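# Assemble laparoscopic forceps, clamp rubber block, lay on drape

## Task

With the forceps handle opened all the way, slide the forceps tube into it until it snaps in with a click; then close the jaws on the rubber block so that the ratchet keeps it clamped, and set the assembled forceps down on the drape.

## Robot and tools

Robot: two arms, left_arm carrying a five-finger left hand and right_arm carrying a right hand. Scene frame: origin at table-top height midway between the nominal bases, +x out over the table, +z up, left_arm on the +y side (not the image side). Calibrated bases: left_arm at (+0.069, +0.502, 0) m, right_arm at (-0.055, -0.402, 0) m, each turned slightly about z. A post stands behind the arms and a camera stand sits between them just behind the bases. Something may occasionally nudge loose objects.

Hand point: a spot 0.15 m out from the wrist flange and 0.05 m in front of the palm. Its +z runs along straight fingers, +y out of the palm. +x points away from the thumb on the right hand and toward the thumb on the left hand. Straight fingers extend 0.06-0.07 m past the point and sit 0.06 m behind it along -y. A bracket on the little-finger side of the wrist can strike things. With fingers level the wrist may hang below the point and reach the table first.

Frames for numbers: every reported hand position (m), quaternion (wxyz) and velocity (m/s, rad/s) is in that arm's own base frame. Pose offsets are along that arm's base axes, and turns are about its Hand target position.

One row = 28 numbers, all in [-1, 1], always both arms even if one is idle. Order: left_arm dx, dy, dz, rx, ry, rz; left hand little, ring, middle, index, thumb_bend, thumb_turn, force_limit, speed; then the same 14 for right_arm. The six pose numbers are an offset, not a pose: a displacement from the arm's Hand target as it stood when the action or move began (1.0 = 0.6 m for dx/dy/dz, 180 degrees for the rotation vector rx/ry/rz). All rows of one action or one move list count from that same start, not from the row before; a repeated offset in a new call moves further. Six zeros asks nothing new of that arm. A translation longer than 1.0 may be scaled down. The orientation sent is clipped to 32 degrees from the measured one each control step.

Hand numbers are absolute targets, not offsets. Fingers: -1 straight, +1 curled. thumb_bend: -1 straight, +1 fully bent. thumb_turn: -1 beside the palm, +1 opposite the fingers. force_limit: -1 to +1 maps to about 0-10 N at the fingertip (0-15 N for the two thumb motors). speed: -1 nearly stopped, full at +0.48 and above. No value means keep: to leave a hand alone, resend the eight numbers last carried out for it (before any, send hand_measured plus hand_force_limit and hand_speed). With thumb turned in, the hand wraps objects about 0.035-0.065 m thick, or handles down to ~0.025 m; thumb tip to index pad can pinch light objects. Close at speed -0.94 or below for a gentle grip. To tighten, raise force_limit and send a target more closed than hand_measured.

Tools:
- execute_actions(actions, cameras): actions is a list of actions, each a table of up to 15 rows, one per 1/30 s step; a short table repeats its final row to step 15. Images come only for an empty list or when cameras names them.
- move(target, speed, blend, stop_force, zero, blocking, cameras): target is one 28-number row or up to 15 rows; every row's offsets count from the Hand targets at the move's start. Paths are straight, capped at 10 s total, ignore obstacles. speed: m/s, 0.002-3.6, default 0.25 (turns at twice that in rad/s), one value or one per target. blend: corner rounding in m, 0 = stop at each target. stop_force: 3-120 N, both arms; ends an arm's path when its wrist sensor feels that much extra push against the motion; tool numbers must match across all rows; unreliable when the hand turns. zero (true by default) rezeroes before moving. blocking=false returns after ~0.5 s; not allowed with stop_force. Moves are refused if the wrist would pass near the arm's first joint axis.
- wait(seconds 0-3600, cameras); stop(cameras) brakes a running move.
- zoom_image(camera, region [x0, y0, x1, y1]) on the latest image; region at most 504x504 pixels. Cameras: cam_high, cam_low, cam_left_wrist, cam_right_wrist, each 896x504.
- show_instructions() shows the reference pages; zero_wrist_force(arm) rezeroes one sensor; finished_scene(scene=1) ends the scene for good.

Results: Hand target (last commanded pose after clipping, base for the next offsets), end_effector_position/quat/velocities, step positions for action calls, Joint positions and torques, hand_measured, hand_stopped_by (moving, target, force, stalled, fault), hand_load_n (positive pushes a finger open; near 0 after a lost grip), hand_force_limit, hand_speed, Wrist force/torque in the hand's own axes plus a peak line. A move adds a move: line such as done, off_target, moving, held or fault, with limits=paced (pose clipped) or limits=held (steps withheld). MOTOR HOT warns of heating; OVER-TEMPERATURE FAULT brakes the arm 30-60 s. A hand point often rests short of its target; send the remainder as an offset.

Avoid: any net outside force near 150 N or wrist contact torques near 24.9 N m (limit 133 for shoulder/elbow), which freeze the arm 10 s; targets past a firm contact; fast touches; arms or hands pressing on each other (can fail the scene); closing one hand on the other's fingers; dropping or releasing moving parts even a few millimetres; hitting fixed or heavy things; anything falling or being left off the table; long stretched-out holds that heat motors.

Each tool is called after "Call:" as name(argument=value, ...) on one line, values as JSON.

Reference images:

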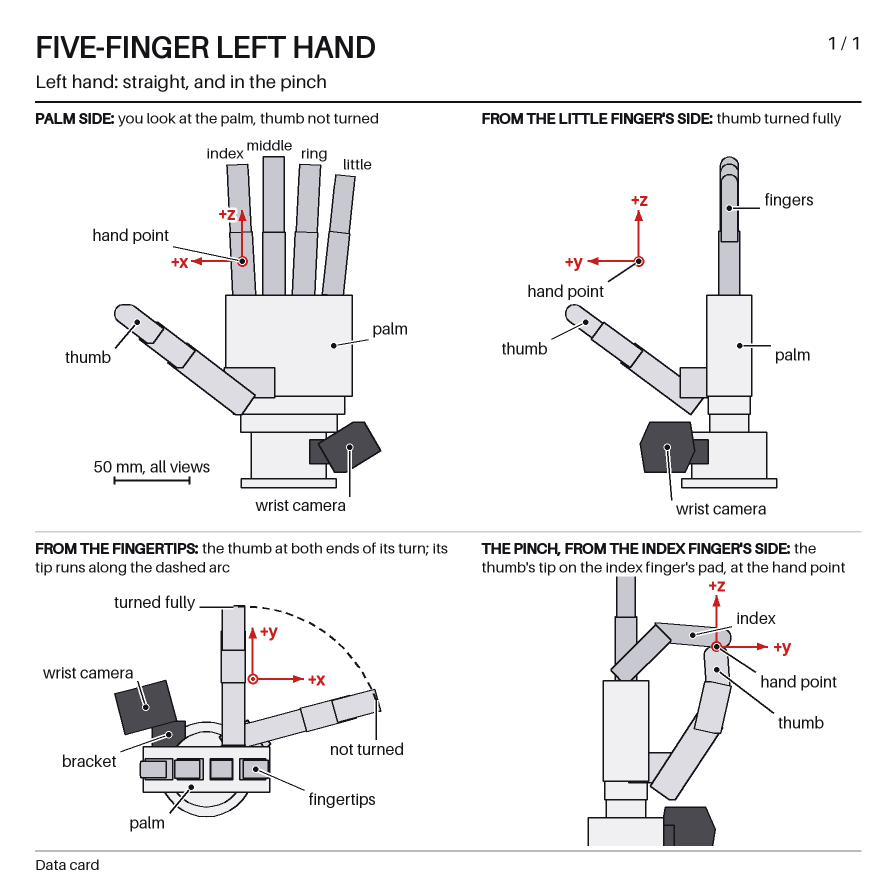

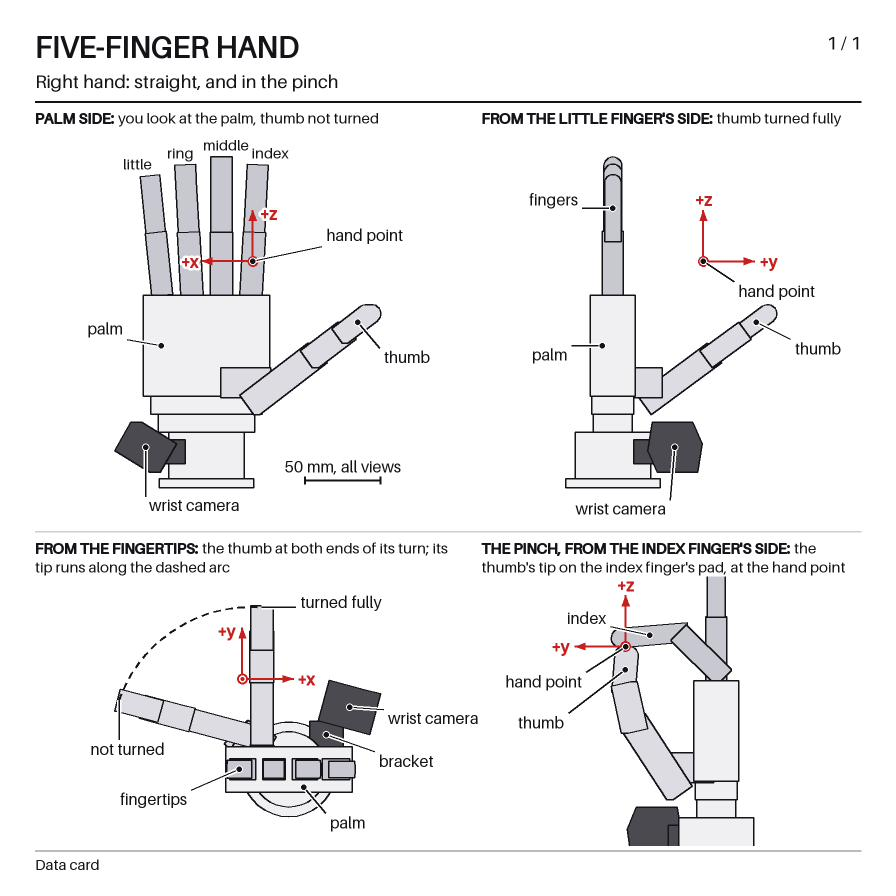

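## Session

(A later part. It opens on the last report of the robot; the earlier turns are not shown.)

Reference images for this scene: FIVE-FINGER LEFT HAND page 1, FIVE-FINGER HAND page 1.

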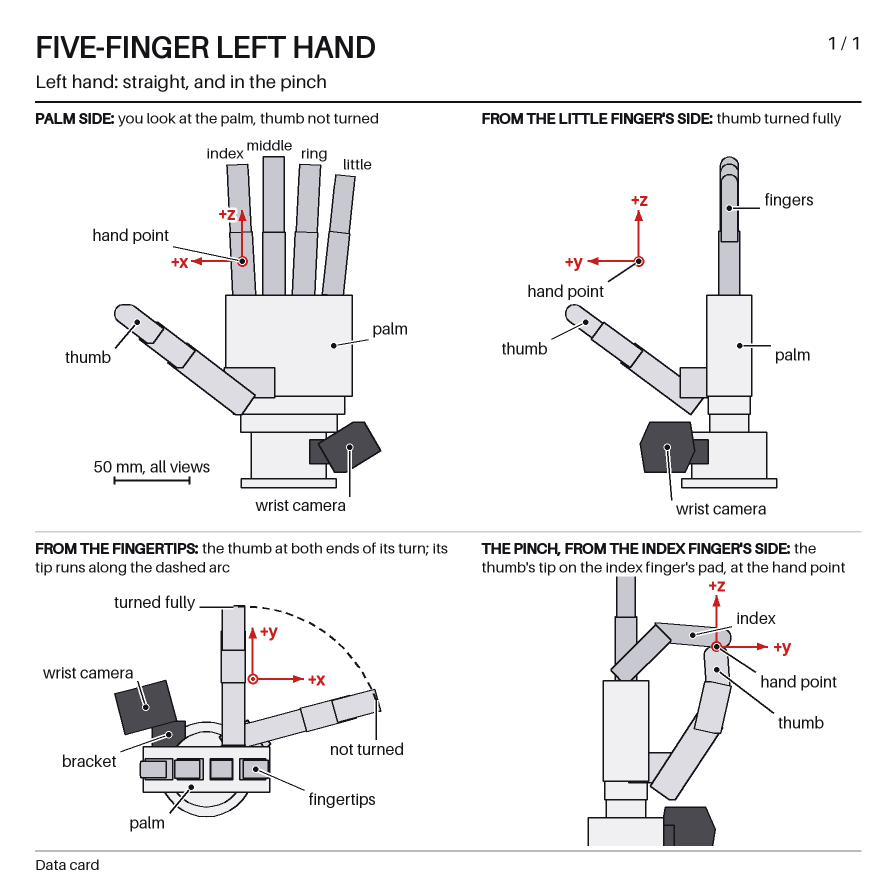

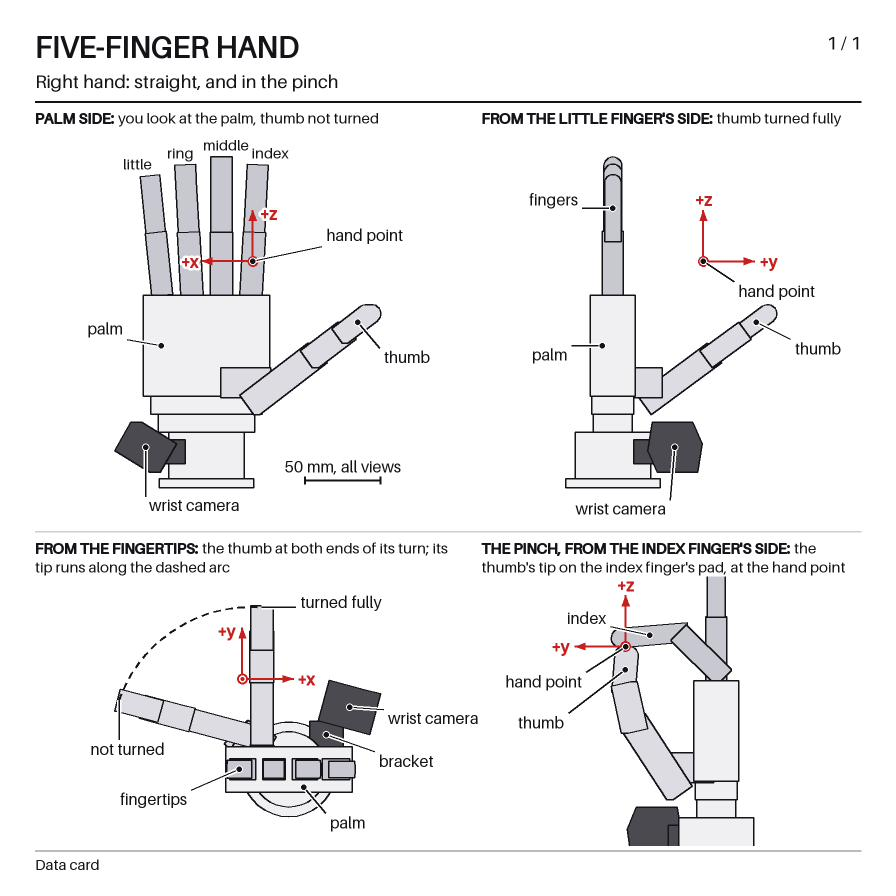

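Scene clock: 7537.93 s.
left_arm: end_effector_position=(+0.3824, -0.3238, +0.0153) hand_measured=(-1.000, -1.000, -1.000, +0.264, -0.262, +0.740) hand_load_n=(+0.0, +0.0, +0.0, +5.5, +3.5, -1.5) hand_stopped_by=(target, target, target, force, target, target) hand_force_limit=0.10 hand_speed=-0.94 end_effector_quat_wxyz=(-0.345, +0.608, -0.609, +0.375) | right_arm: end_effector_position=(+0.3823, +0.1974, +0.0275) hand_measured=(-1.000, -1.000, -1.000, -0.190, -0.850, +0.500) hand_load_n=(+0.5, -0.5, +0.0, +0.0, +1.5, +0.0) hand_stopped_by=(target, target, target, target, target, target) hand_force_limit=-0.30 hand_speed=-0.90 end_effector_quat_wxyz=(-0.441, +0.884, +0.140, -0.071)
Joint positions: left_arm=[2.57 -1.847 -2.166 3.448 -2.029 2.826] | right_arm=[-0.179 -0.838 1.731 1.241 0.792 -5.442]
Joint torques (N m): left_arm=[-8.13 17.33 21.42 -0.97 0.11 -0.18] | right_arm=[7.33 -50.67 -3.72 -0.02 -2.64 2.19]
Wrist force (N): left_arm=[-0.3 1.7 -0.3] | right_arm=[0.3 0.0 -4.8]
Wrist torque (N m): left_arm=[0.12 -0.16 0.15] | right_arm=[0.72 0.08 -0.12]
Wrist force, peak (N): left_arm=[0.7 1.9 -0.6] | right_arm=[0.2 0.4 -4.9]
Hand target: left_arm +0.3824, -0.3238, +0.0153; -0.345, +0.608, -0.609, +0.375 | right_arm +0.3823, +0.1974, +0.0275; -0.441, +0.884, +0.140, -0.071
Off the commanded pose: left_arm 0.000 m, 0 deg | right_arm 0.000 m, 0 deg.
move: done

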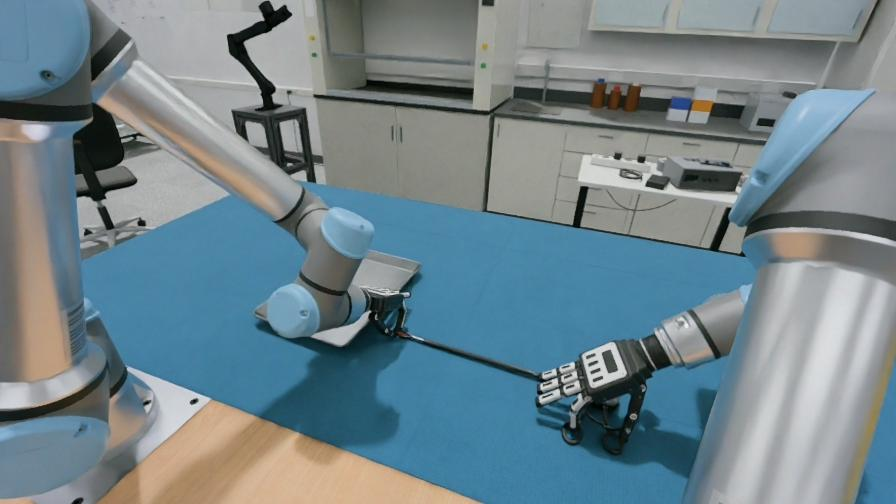

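Call:
move(target=[0,0,0,0,0,0,-1,-1,-1,0.5,-0.26,0.74,0.1,-0.94,-0.0015,0.003,0,0,0,0,-1,-1,-1,-0.15,-0.85,0.5,-0.2,-0.9], speed=0.01, stop_force=6, cameras=["cam_low"])

Call:
zoom_image(camera="cam_low", region=[560, 380, 660, 460])

Call:
zoom_image(camera="cam_low", region=[378, 314, 418, 349])

Scene clock: 7552.87 s.
left_arm: end_effector_position=(+0.3824, -0.3238, +0.0153) hand_measured=(-1.000, -1.000, -1.000, +0.264, -0.262, +0.740) hand_load_n=(+0.0, +0.0, +0.0, +5.5, +3.5, -1.5) hand_stopped_by=(target, target, target, force, target, target) hand_force_limit=0.10 hand_speed=-0.94 end_effector_quat_wxyz=(-0.345, +0.608, -0.609, +0.375) | right_arm: end_effector_position=(+0.3814, +0.1992, +0.0275) hand_measured=(-1.000, -1.000, -1.000, -0.150, -0.850, +0.500) hand_load_n=(+0.0, +0.0, +0.0, +0.0, +2.5, +0.0) hand_stopped_by=(target, target, target, target, target, target) hand_force_limit=-0.20 hand_speed=-0.90 end_effector_quat_wxyz=(-0.441, +0.884, +0.140, -0.071)
Joint positions: left_arm=[2.57 -1.847 -2.166 3.448 -2.029 2.826] | right_arm=[-0.176 -0.839 1.732 1.238 0.79 -5.438]
Joint torques (N m): left_arm=[-7.47 18.33 21.15 -0.97 0.38 -0.31] | right_arm=[7.52 -49.85 -3.67 -0.15 -2.64 2.2]
Wrist force (N): left_arm=[-0.5 1.5 -0.1] | right_arm=[0.5 -0.1 -5.9]
Wrist torque (N m): left_arm=[0.07 -0.19 0.17] | right_arm=[0.73 0.03 -0.09]
Wrist force, peak (N): left_arm=[-0.1 2.0 -0.7] | right_arm=[-0.6 -1.0 -6.1]
Hand target: left_arm +0.3824, -0.3238, +0.0153; -0.345, +0.608, -0.609, +0.375 | right_arm +0.3814, +0.1992, +0.0275; -0.441, +0.884, +0.140, -0.071
Off the commanded pose: left_arm 0.000 m, 0 deg | right_arm 0.000 m, 0 deg.
move: done

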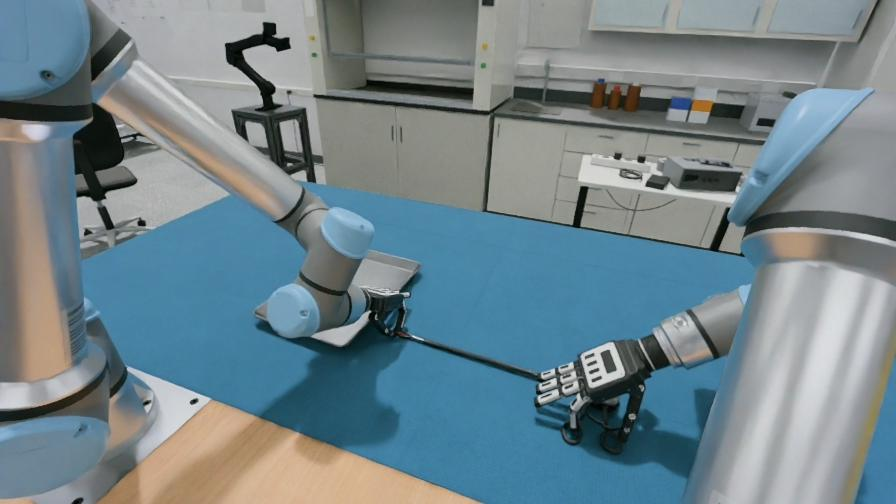

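Scaled by 5.040 from the camera's image (finer frame: 1280x720).

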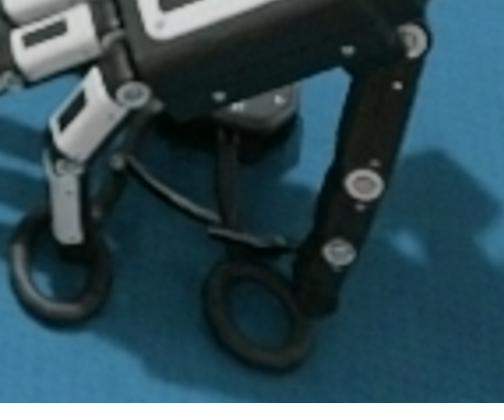

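Scaled by 12.600 from the camera's image (finer frame: 1280x720).

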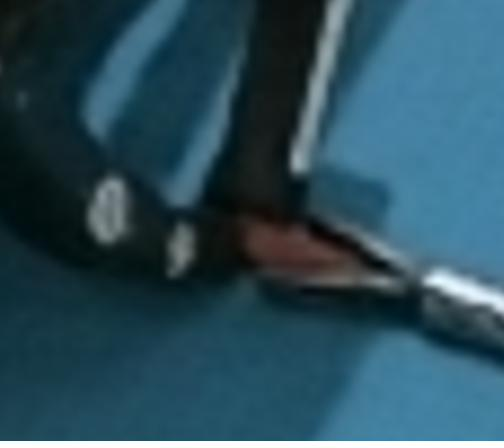

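Call:
move(target=[0,0,0,0,0,0,-1,-1,-1,0.5,-0.26,0.74,0.1,-0.94,-0.0015,0.003,0,0,0,0,-1,-1,-1,-0.11,-0.85,0.5,-0.1,-0.9], speed=0.01, stop_force=7, cameras=["cam_low"])

Call:
zoom_image(camera="cam_low", region=[560, 380, 660, 460])

Call:
zoom_image(camera="cam_low", region=[378, 314, 418, 349])

Scene clock: 7559.43 s.
left_arm: end_effector_position=(+0.3824, -0.3238, +0.0153) hand_measured=(-1.000, -1.000, -1.000, +0.264, -0.262, +0.740) hand_load_n=(+0.0, -0.5, +0.0, +5.5, +3.5, -1.5) hand_stopped_by=(target, target, target, force, target, target) hand_force_limit=0.10 hand_speed=-0.94 end_effector_quat_wxyz=(-0.345, +0.608, -0.609, +0.375) | right_arm: end_effector_position=(+0.3805, +0.2010, +0.0275) hand_measured=(-1.000, -1.000, -1.000, -0.110, -0.850, +0.500) hand_load_n=(+0.0, +0.0, +0.0, +0.5, +3.0, -0.5) hand_stopped_by=(target, target, target, target, target, target) hand_force_limit=-0.10 hand_speed=-0.90 end_effector_quat_wxyz=(-0.441, +0.884, +0.140, -0.071)
Joint positions: left_arm=[2.57 -1.847 -2.166 3.448 -2.029 2.826] | right_arm=[-0.172 -0.84 1.734 1.234 0.788 -5.433]
Joint torques (N m): left_arm=[-6.88 17.59 20.98 -0.74 0.43 -0.31] | right_arm=[7.45 -49.44 -3.13 -0.37 -2.68 2.1]
Wrist force (N): left_arm=[-0.8 1.3 0.0] | right_arm=[0.3 -0.4 -7.1]
Wrist torque (N m): left_arm=[0.05 -0.14 0.16] | right_arm=[0.76 0.04 -0.11]
Wrist force, peak (N): left_arm=[-0.9 1.8 -0.2] | right_arm=[-0.1 -2.1 -7.3]
Hand target: left_arm +0.3824, -0.3238, +0.0153; -0.345, +0.608, -0.609, +0.375 | right_arm +0.3805, +0.2010, +0.0275; -0.441, +0.884, +0.140, -0.071
Off the commanded pose: left_arm 0.000 m, 0 deg | right_arm 0.000 m, 0 deg.
move: done

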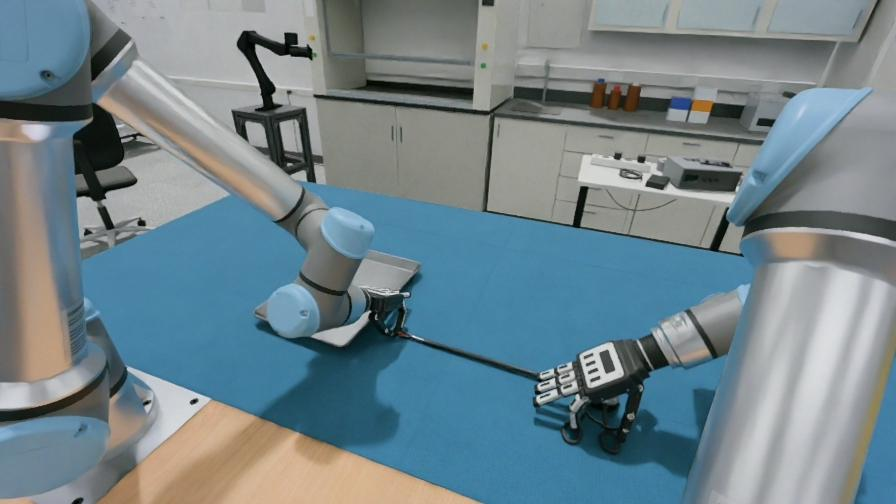

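Scaled by 5.040 from the camera's image (finer frame: 1280x720).

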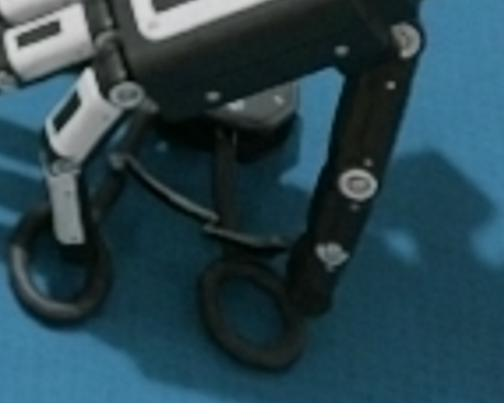

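Scaled by 12.600 from the camera's image (finer frame: 1280x720).

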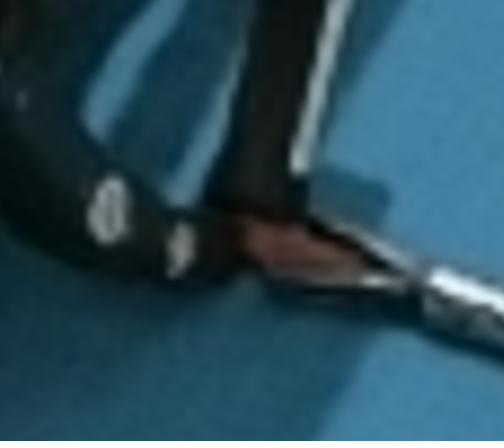

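Call:
move(target=[0,0,0,0,0,0,-1,-1,-1,0.5,-0.26,0.74,0.1,-0.94,-0.0015,0.003,0,0,0,0,-1,-1,-1,-0.07,-0.85,0.5,0,-0.9], speed=0.01, stop_force=8, cameras=["cam_low"])

Call:
zoom_image(camera="cam_low", region=[560, 380, 660, 460])

Call:
zoom_image(camera="cam_low", region=[378, 314, 418, 349])

Scene clock: 7566.50 s.
left_arm: end_effector_position=(+0.3824, -0.3238, +0.0153) hand_measured=(-1.000, -1.000, -1.000, +0.264, -0.262, +0.740) hand_load_n=(+0.0, +0.0, +0.0, +5.5, +3.5, -1.0) hand_stopped_by=(target, target, target, force, target, target) hand_force_limit=0.10 hand_speed=-0.94 end_effector_quat_wxyz=(-0.345, +0.608, -0.609, +0.375) | right_arm: end_effector_position=(+0.3796, +0.2028, +0.0275) hand_measured=(-1.000, -1.000, -1.000, -0.084, -0.852, +0.500) hand_load_n=(+0.0, +0.0, +0.0, +0.5, +2.5, -1.0) hand_stopped_by=(target, target, target, force, target, target) hand_force_limit=0.00 hand_speed=-0.90 end_effector_quat_wxyz=(-0.441, +0.884, +0.140, -0.071)
Joint positions: left_arm=[2.57 -1.847 -2.166 3.448 -2.029 2.826] | right_arm=[-0.168 -0.842 1.736 1.231 0.786 -5.429]
Joint torques (N m): left_arm=[-9.43 18.32 20.96 -0.91 0.31 -0.23] | right_arm=[7.61 -49.72 -3.49 -0.27 -2.58 2.16]
Wrist force (N): left_arm=[-0.6 1.3 -0.2] | right_arm=[0.6 -0.9 -6.7]
Wrist torque (N m): left_arm=[0.06 -0.15 0.14] | right_arm=[0.73 0.01 -0.11]
Wrist force, peak (N): left_arm=[-0.7 1.9 -0.2] | right_arm=[-0.6 -3.3 -7.8]
Hand target: left_arm +0.3824, -0.3238, +0.0153; -0.345, +0.608, -0.609, +0.375 | right_arm +0.3796, +0.2028, +0.0275; -0.441, +0.884, +0.140, -0.071
Off the commanded pose: left_arm 0.000 m, 0 deg | right_arm 0.000 m, 0 deg.
move: done

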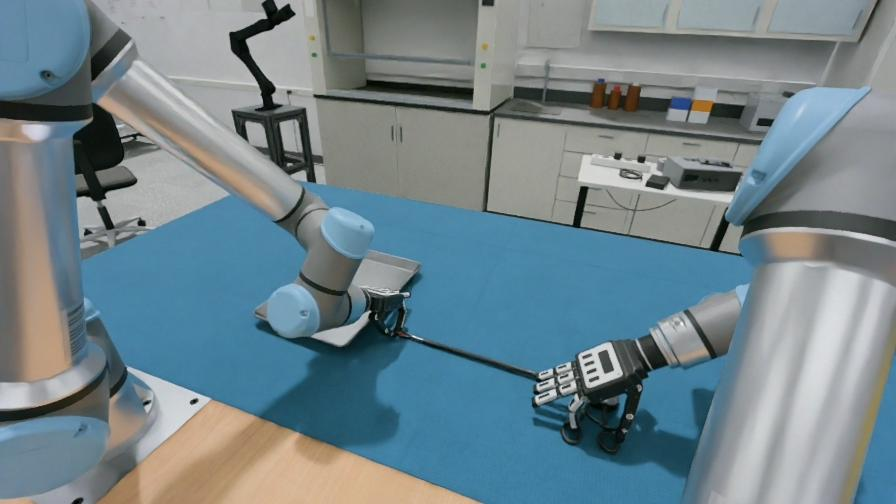

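Scaled by 5.040 from the camera's image (finer frame: 1280x720).

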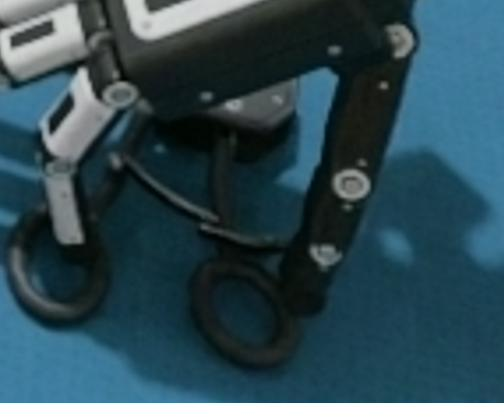

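Scaled by 12.600 from the camera's image (finer frame: 1280x720).

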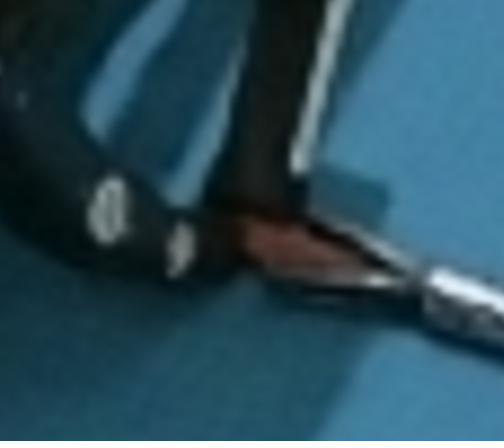

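Call:
move(target=[0,0,0,0,0,0,-1,-1,-1,0.5,-0.26,0.74,0.1,-0.94,-0.001,0.003,0,0,0,0,-1,-1,-1,-0.04,-0.85,0.5,0.4,-0.9], speed=0.01, stop_force=8, cameras=["cam_low"])

Call:
zoom_image(camera="cam_low", region=[560, 380, 660, 460])

Call:
zoom_image(camera="cam_low", region=[378, 314, 418, 349])

Scene clock: 7574.60 s.
left_arm: end_effector_position=(+0.3824, -0.3238, +0.0153) hand_measured=(-1.000, -1.000, -1.000, +0.264, -0.262, +0.740) hand_load_n=(+0.0, +0.0, +0.0, +5.5, +3.5, -1.5) hand_stopped_by=(target, target, target, force, target, target) hand_force_limit=0.10 hand_speed=-0.94 end_effector_quat_wxyz=(-0.345, +0.608, -0.609, +0.375) | right_arm: end_effector_position=(+0.3790, +0.2046, +0.0275) hand_measured=(-1.000, -1.000, -1.000, -0.040, -0.852, +0.500) hand_load_n=(+0.0, +0.0, +0.0, +0.5, +4.5, -2.0) hand_stopped_by=(target, target, target, target, target, target) hand_force_limit=0.40 hand_speed=-0.90 end_effector_quat_wxyz=(-0.441, +0.884, +0.140, -0.071)
Joint positions: left_arm=[2.57 -1.847 -2.166 3.448 -2.029 2.826] | right_arm=[-0.165 -0.842 1.737 1.228 0.784 -5.424]
Joint torques (N m): left_arm=[-8.1 18.33 21.1 -0.87 0.29 -0.1] | right_arm=[7.88 -48.17 -3.38 -1.01 -2.32 2.04]
Wrist force (N): left_arm=[-0.5 1.4 -0.2] | right_arm=[-0.8 -3.6 -9.7]
Wrist torque (N m): left_arm=[0.09 -0.18 0.16] | right_arm=[0.60 0.07 -0.19]
Wrist force, peak (N): left_arm=[-0.7 1.7 0.0] | right_arm=[-0.5 -3.7 -10.3]
Hand target: left_arm +0.3824, -0.3238, +0.0153; -0.345, +0.608, -0.609, +0.375 | right_arm +0.3790, +0.2046, +0.0275; -0.441, +0.884, +0.140, -0.071
Off the commanded pose: left_arm 0.000 m, 0 deg | right_arm 0.000 m, 0 deg.
move: done

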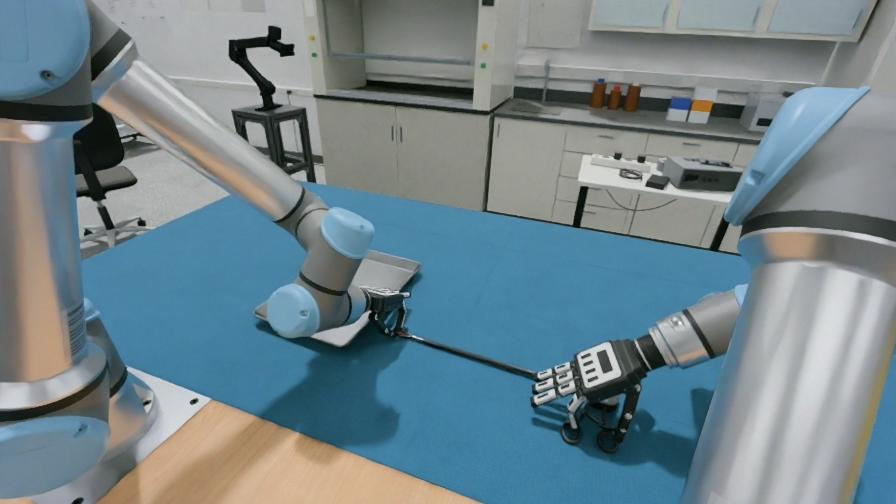

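Scaled by 5.040 from the camera's image (finer frame: 1280x720).

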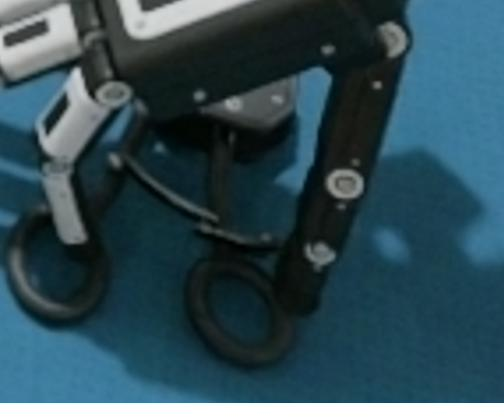

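Scaled by 12.600 from the camera's image (finer frame: 1280x720).

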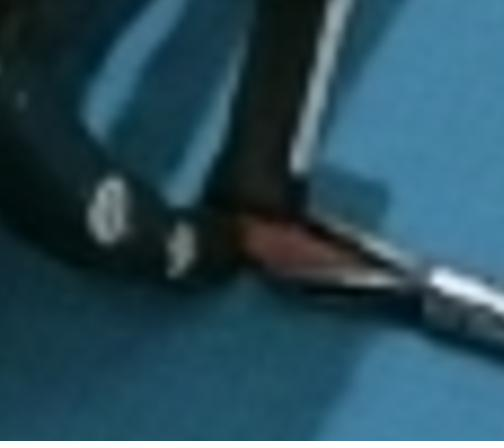

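Call:
move(target=[0,0,0,0,0,0,-1,-1,-1,0.5,-0.26,0.74,0.1,-0.94,-0.001,0.0025,0,0,0,0,-1,-1,-1,-0.01,-0.85,0.5,0.4,-0.9], speed=0.01, stop_force=8, cameras=["cam_low"])

Call:
zoom_image(camera="cam_low", region=[560, 380, 660, 460])

Call:
zoom_image(camera="cam_low", region=[378, 314, 418, 349])

Scene clock: 7584.27 s.
left_arm: end_effector_position=(+0.3824, -0.3238, +0.0153) hand_measured=(-1.000, -1.000, -1.000, +0.264, -0.262, +0.740) hand_load_n=(+0.0, +0.0, +0.0, +6.0, +3.5, -1.5) hand_stopped_by=(target, target, target, force, target, target) hand_force_limit=0.10 hand_speed=-0.94 end_effector_quat_wxyz=(-0.345, +0.608, -0.609, +0.375) | right_arm: end_effector_position=(+0.3784, +0.2061, +0.0275) hand_measured=(-1.000, -1.000, -1.000, -0.010, -0.852, +0.500) hand_load_n=(-0.5, +0.0, +0.0, +0.0, +6.0, -2.5) hand_stopped_by=(target, target, target, target, target, target) hand_force_limit=0.40 hand_speed=-0.90 end_effector_quat_wxyz=(-0.441, +0.884, +0.140, -0.071)
Joint positions: left_arm=[2.57 -1.847 -2.166 3.448 -2.029 2.826] | right_arm=[-0.162 -0.843 1.737 1.225 0.783 -5.421]
Joint torques (N m): left_arm=[-7.33 17.12 20.94 -1.16 -0.12 0.11] | right_arm=[8.32 -47.4 -2.4 -1.13 -2.74 2.16]
Wrist force (N): left_arm=[-1.8 0.9 0.2] | right_arm=[-1.0 -2.9 -12.4]
Wrist torque (N m): left_arm=[0.04 -0.13 0.17] | right_arm=[0.68 0.10 -0.20]
Wrist force, peak (N): left_arm=[-2.3 1.1 0.2] | right_arm=[-1.2 -3.0 -12.5]
Hand target: left_arm +0.3824, -0.3238, +0.0153; -0.345, +0.608, -0.609, +0.375 | right_arm +0.3784, +0.2061, +0.0275; -0.441, +0.884, +0.140, -0.071
Off the commanded pose: left_arm 0.000 m, 0 deg | right_arm 0.000 m, 0 deg.
move: done

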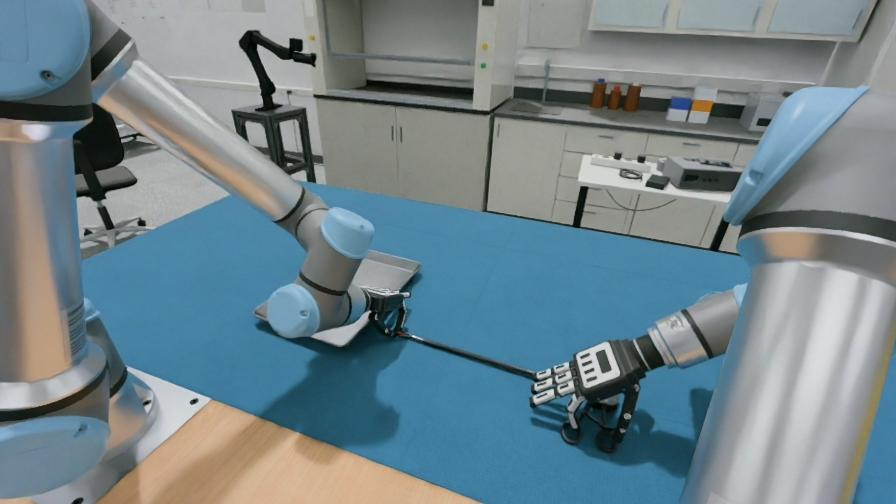

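Scaled by 5.040 from the camera's image (finer frame: 1280x720).

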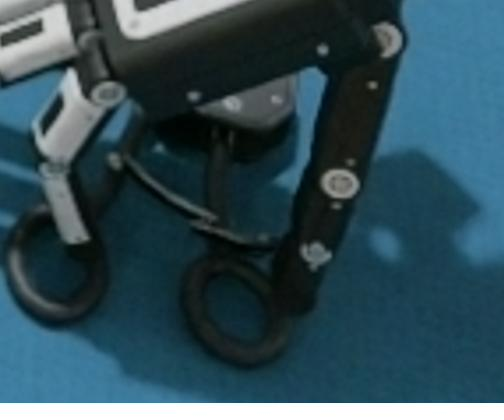

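Scaled by 12.600 from the camera's image (finer frame: 1280x720).

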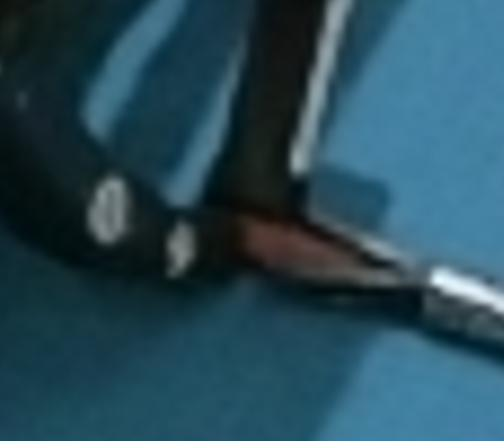

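Call:
move(target=[0,0,0,0,0,0,-1,-1,-1,0.5,-0.26,0.74,0.1,-0.94,-0.001,0.002,0,0,0,0,-1,-1,-1,0.02,-0.85,0.5,0.6,-0.9], speed=0.01, stop_force=8, cameras=["cam_low"])

Call:
zoom_image(camera="cam_low", region=[560, 380, 660, 460])

Call:
zoom_image(camera="cam_low", region=[378, 314, 418, 349])

Scene clock: 7593.47 s.
left_arm: end_effector_position=(+0.3824, -0.3238, +0.0153) hand_measured=(-1.000, -1.000, -1.000, +0.264, -0.262, +0.740) hand_load_n=(+0.0, +0.0, +0.0, +6.0, +3.0, -1.5) hand_stopped_by=(target, target, target, force, target, target) hand_force_limit=0.10 hand_speed=-0.94 end_effector_quat_wxyz=(-0.345, +0.608, -0.609, +0.375) | right_arm: end_effector_position=(+0.3778, +0.2073, +0.0275) hand_measured=(-1.000, -1.000, -1.000, +0.020, -0.852, +0.500) hand_load_n=(+0.0, +0.0, +0.0, -0.5, +8.0, -2.5) hand_stopped_by=(target, target, target, target, target, target) hand_force_limit=0.60 hand_speed=-0.90 end_effector_quat_wxyz=(-0.441, +0.884, +0.140, -0.071)
Joint positions: left_arm=[2.57 -1.847 -2.166 3.448 -2.029 2.826] | right_arm=[-0.159 -0.844 1.739 1.223 0.781 -5.418]
Joint torques (N m): left_arm=[-8.39 17.45 20.74 -1.09 0.03 0.01] | right_arm=[9.25 -47.06 -2.1 -1.31 -2.78 2.1]
Wrist force (N): left_arm=[-3.4 0.4 0.5] | right_arm=[-1.0 -2.6 -14.3]
Wrist torque (N m): left_arm=[-0.01 -0.08 0.18] | right_arm=[0.71 0.13 -0.19]
Wrist force, peak (N): left_arm=[-3.6 0.6 0.8] | right_arm=[-0.8 -3.1 -14.4]
Hand target: left_arm +0.3824, -0.3238, +0.0153; -0.345, +0.608, -0.609, +0.375 | right_arm +0.3778, +0.2073, +0.0275; -0.441, +0.884, +0.140, -0.071
Off the commanded pose: left_arm 0.000 m, 0 deg | right_arm 0.000 m, 0 deg.
move: done

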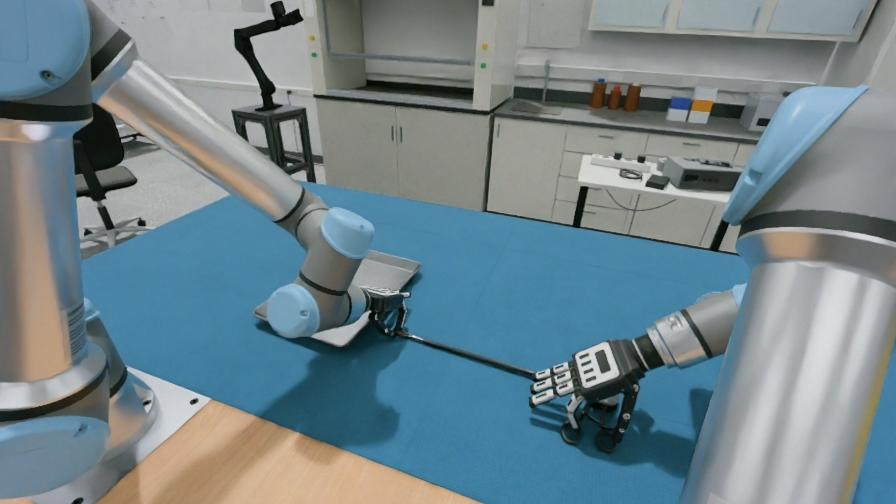

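Scaled by 5.040 from the camera's image (finer frame: 1280x720).

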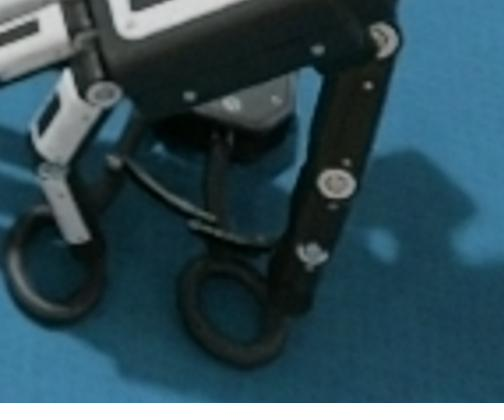

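Scaled by 12.600 from the camera's image (finer frame: 1280x720).

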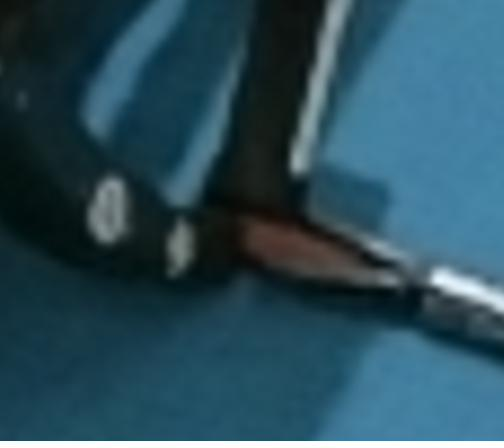

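Call:
move(target=[0,0,0,0,0,0,-1,-1,-1,0.5,-0.26,0.74,0.1,-0.94,-0.0005,0.002,0,0,0,0,-1,-1,-1,0.045,-0.85,0.5,0.7,-0.9], speed=0.01, stop_force=8, cameras=["cam_low"])

Call:
zoom_image(camera="cam_low", region=[560, 380, 660, 460])

Call:
zoom_image(camera="cam_low", region=[378, 314, 418, 349])

Scene clock: 7608.50 s.
left_arm: end_effector_position=(+0.3824, -0.3238, +0.0153) hand_measured=(-1.000, -1.000, -1.000, +0.264, -0.262, +0.740) hand_load_n=(+0.0, +0.5, +0.0, +6.0, +3.0, -1.5) hand_stopped_by=(target, target, target, force, target, target) hand_force_limit=0.10 hand_speed=-0.94 end_effector_quat_wxyz=(-0.345, +0.608, -0.609, +0.375) | right_arm: end_effector_position=(+0.3775, +0.2085, +0.0275) hand_measured=(-1.000, -1.000, -1.000, +0.044, -0.852, +0.500) hand_load_n=(+0.0, +0.0, +0.0, +0.0, +9.5, -1.0) hand_stopped_by=(target, target, target, target, target, target) hand_force_limit=0.70 hand_speed=-0.90 end_effector_quat_wxyz=(-0.441, +0.884, +0.140, -0.071)
Joint positions: left_arm=[2.57 -1.847 -2.166 3.448 -2.029 2.826] | right_arm=[-0.157 -0.845 1.739 1.221 0.78 -5.414]
Joint torques (N m): left_arm=[-9.22 17.33 20.5 -1.09 -0.01 0.02] | right_arm=[9.84 -46.83 -2.37 -1.29 -3.44 2.09]
Wrist force (N): left_arm=[-5.3 0.1 0.6] | right_arm=[-2.3 -1.5 -15.6]
Wrist torque (N m): left_arm=[-0.01 -0.03 0.17] | right_arm=[0.65 0.16 -0.17]
Wrist force, peak (N): left_arm=[-5.5 0.0 0.6] | right_arm=[-2.2 -1.7 -15.7]
Hand target: left_arm +0.3824, -0.3238, +0.0153; -0.345, +0.608, -0.609, +0.375 | right_arm +0.3775, +0.2085, +0.0275; -0.441, +0.884, +0.140, -0.071
Off the commanded pose: left_arm 0.000 m, 0 deg | right_arm 0.000 m, 0 deg.
move: done

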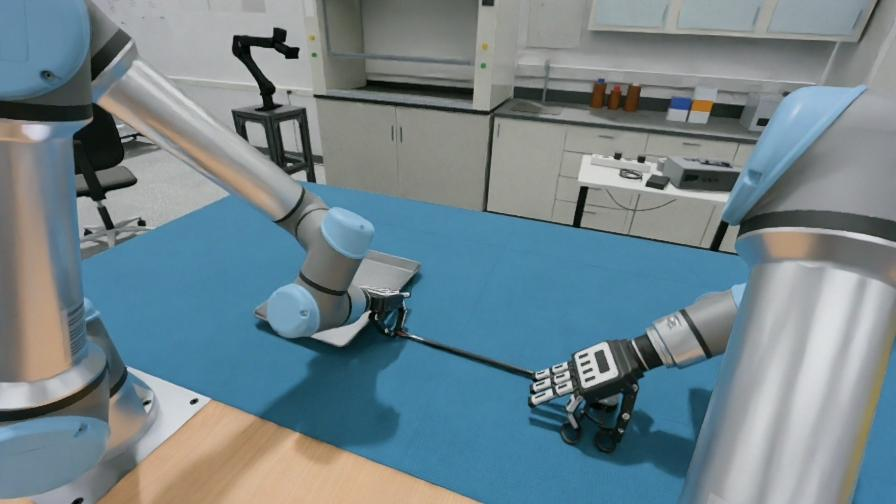

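Scaled by 5.040 from the camera's image (finer frame: 1280x720).

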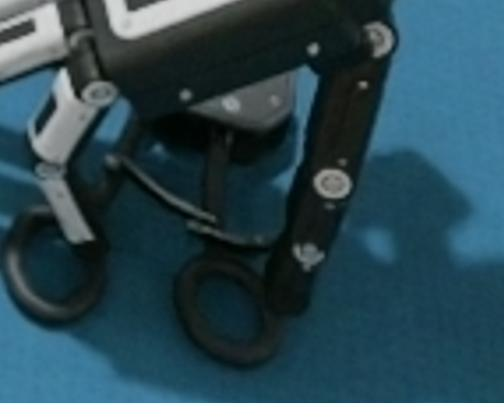

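Scaled by 12.600 from the camera's image (finer frame: 1280x720).

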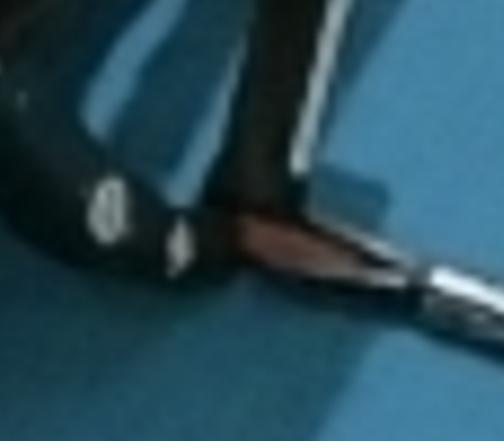

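Call:
move(target=[0,0,0,0,0,0,-1,-1,-1,0.5,-0.26,0.74,0.1,-0.94,0.0005,-0.003,0,0,0,0,-1,-1,-1,-0.01,-0.85,0.5,0.7,-0.9], speed=0.01, cameras=["cam_low"])

Call:
zoom_image(camera="cam_low", region=[560, 380, 660, 460])

Call:
zoom_image(camera="cam_low", region=[378, 314, 418, 349])

Scene clock: 7615.00 s.
left_arm: end_effector_position=(+0.3824, -0.3238, +0.0153) hand_measured=(-1.000, -1.000, -1.000, +0.264, -0.262, +0.740) hand_load_n=(+0.0, +0.0, +0.0, +6.0, +3.0, -1.5) hand_stopped_by=(target, target, target, force, target, target) hand_force_limit=0.10 hand_speed=-0.94 end_effector_quat_wxyz=(-0.345, +0.608, -0.609, +0.375) | right_arm: end_effector_position=(+0.3778, +0.2068, +0.0275) hand_measured=(-1.000, -1.000, -1.000, -0.010, -0.852, +0.500) hand_load_n=(+0.0, +0.0, +0.0, +0.0, +4.0, -1.0) hand_stopped_by=(target, target, target, target, target, target) hand_force_limit=0.70 hand_speed=-0.90 end_effector_quat_wxyz=(-0.440, +0.884, +0.140, -0.071)
Joint positions: left_arm=[2.57 -1.847 -2.166 3.448 -2.029 2.826] | right_arm=[-0.16 -0.844 1.739 1.223 0.782 -5.419]
Joint torques (N m): left_arm=[-7.67 17.87 21.08 -0.61 -0.07 0.02] | right_arm=[-8.03 -24.89 -2.93 3.56 1.09 -2.5]
Wrist force (N): left_arm=[-4.6 0.2 0.5] | right_arm=[0.4 -6.0 -9.6]
Wrist torque (N m): left_arm=[-0.01 -0.12 0.21] | right_arm=[0.45 0.05 -0.06]
Wrist force, peak (N): left_arm=[-5.5 -0.2 0.9] | right_arm=[-2.3 -1.4 -15.9]
Hand target: left_arm +0.3824, -0.3238, +0.0153; -0.345, +0.608, -0.609, +0.375 | right_arm +0.3778, +0.2067, +0.0275; -0.441, +0.884, +0.140, -0.071
Off the commanded pose: left_arm 0.000 m, 0 deg | right_arm 0.000 m, 0 deg.
move: done

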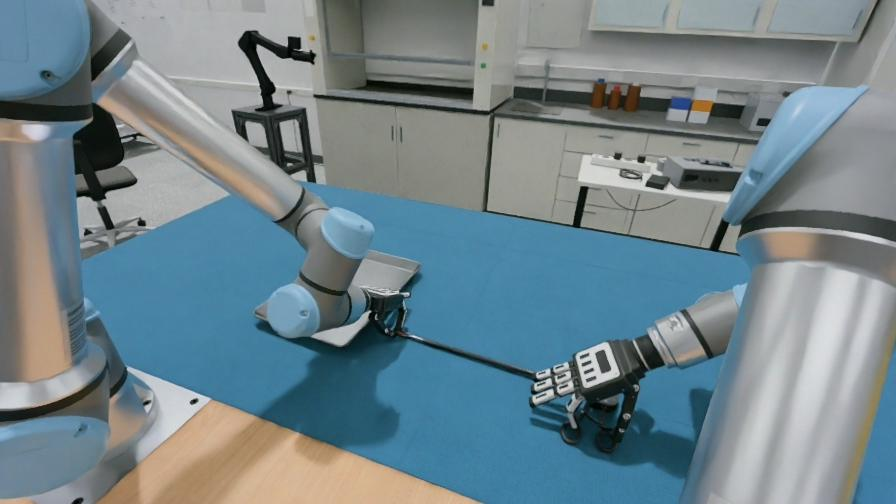

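Scaled by 5.040 from the camera's image (finer frame: 1280x720).

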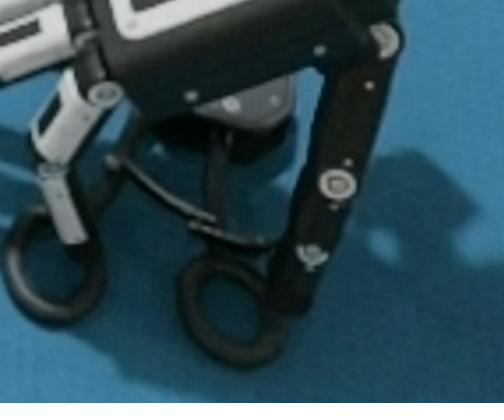

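Scaled by 12.600 from the camera's image (finer frame: 1280x720).

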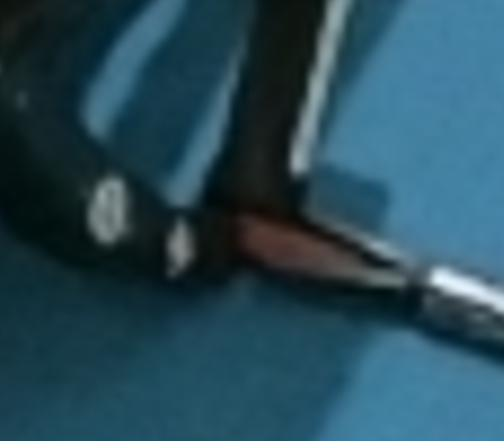

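Call:
move(target=[0,0,0,0,0,0,-1,-1,-1,0.5,-0.26,0.74,0.1,-0.94,0.0005,-0.003,0,0,0,0,-1,-1,-1,-0.06,-0.85,0.5,0.7,-0.9], speed=0.01, cameras=["cam_low"])

Call:
zoom_image(camera="cam_low", region=[560, 380, 660, 460])

Call:
zoom_image(camera="cam_low", region=[378, 314, 418, 349])

Scene clock: 7621.77 s.
left_arm: end_effector_position=(+0.3824, -0.3238, +0.0153) hand_measured=(-1.000, -1.000, -1.000, +0.264, -0.262, +0.740) hand_load_n=(+0.0, -0.5, +0.0, +6.0, +3.0, -1.5) hand_stopped_by=(target, target, target, force, target, target) hand_force_limit=0.10 hand_speed=-0.94 end_effector_quat_wxyz=(-0.345, +0.608, -0.609, +0.375) | right_arm: end_effector_position=(+0.3781, +0.2050, +0.0275) hand_measured=(-1.000, -1.000, -1.000, -0.060, -0.850, +0.500) hand_load_n=(+0.0, +0.0, +0.0, +0.5, +1.0, +0.0) hand_stopped_by=(target, target, target, target, target, target) hand_force_limit=0.70 hand_speed=-0.90 end_effector_quat_wxyz=(-0.441, +0.884, +0.140, -0.071)
Joint positions: left_arm=[2.57 -1.847 -2.166 3.448 -2.029 2.826] | right_arm=[-0.164 -0.844 1.739 1.226 0.784 -5.424]
Joint torques (N m): left_arm=[-8.28 17.79 20.61 -0.98 0.02 0.11] | right_arm=[-8.19 -26.5 -3.34 4.41 0.64 -2.42]
Wrist force (N): left_arm=[-1.2 0.8 0.0] | right_arm=[1.5 -2.4 -4.8]
Wrist torque (N m): left_arm=[0.04 -0.29 0.22] | right_arm=[0.49 -0.11 0.04]
Wrist force, peak (N): left_arm=[-5.0 0.2 0.8] | right_arm=[0.1 -6.4 -10.2]
Hand target: left_arm +0.3824, -0.3238, +0.0153; -0.345, +0.608, -0.609, +0.375 | right_arm +0.3781, +0.2049, +0.0275; -0.441, +0.884, +0.140, -0.071
Off the commanded pose: left_arm 0.000 m, 0 deg | right_arm 0.000 m, 0 deg.
move: done

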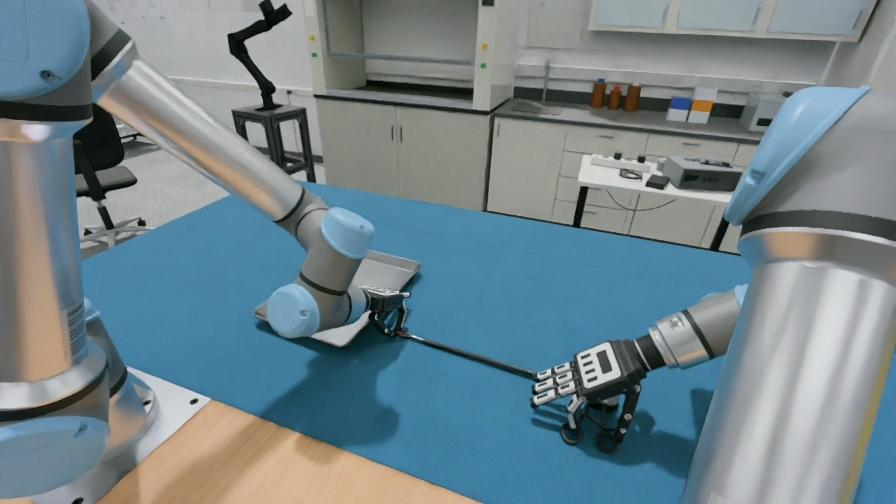

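Scaled by 5.040 from the camera's image (finer frame: 1280x720).

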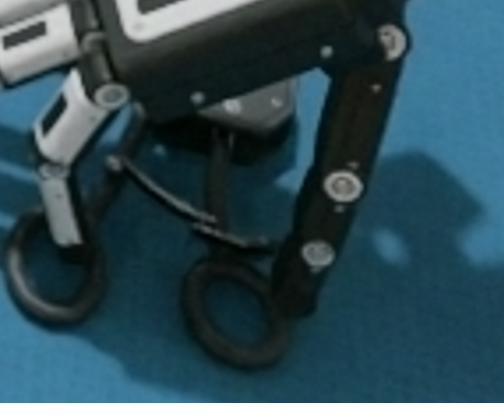

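Scaled by 12.600 from the camera's image (finer frame: 1280x720).

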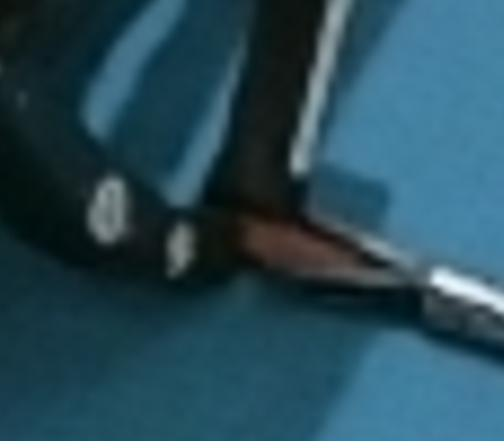

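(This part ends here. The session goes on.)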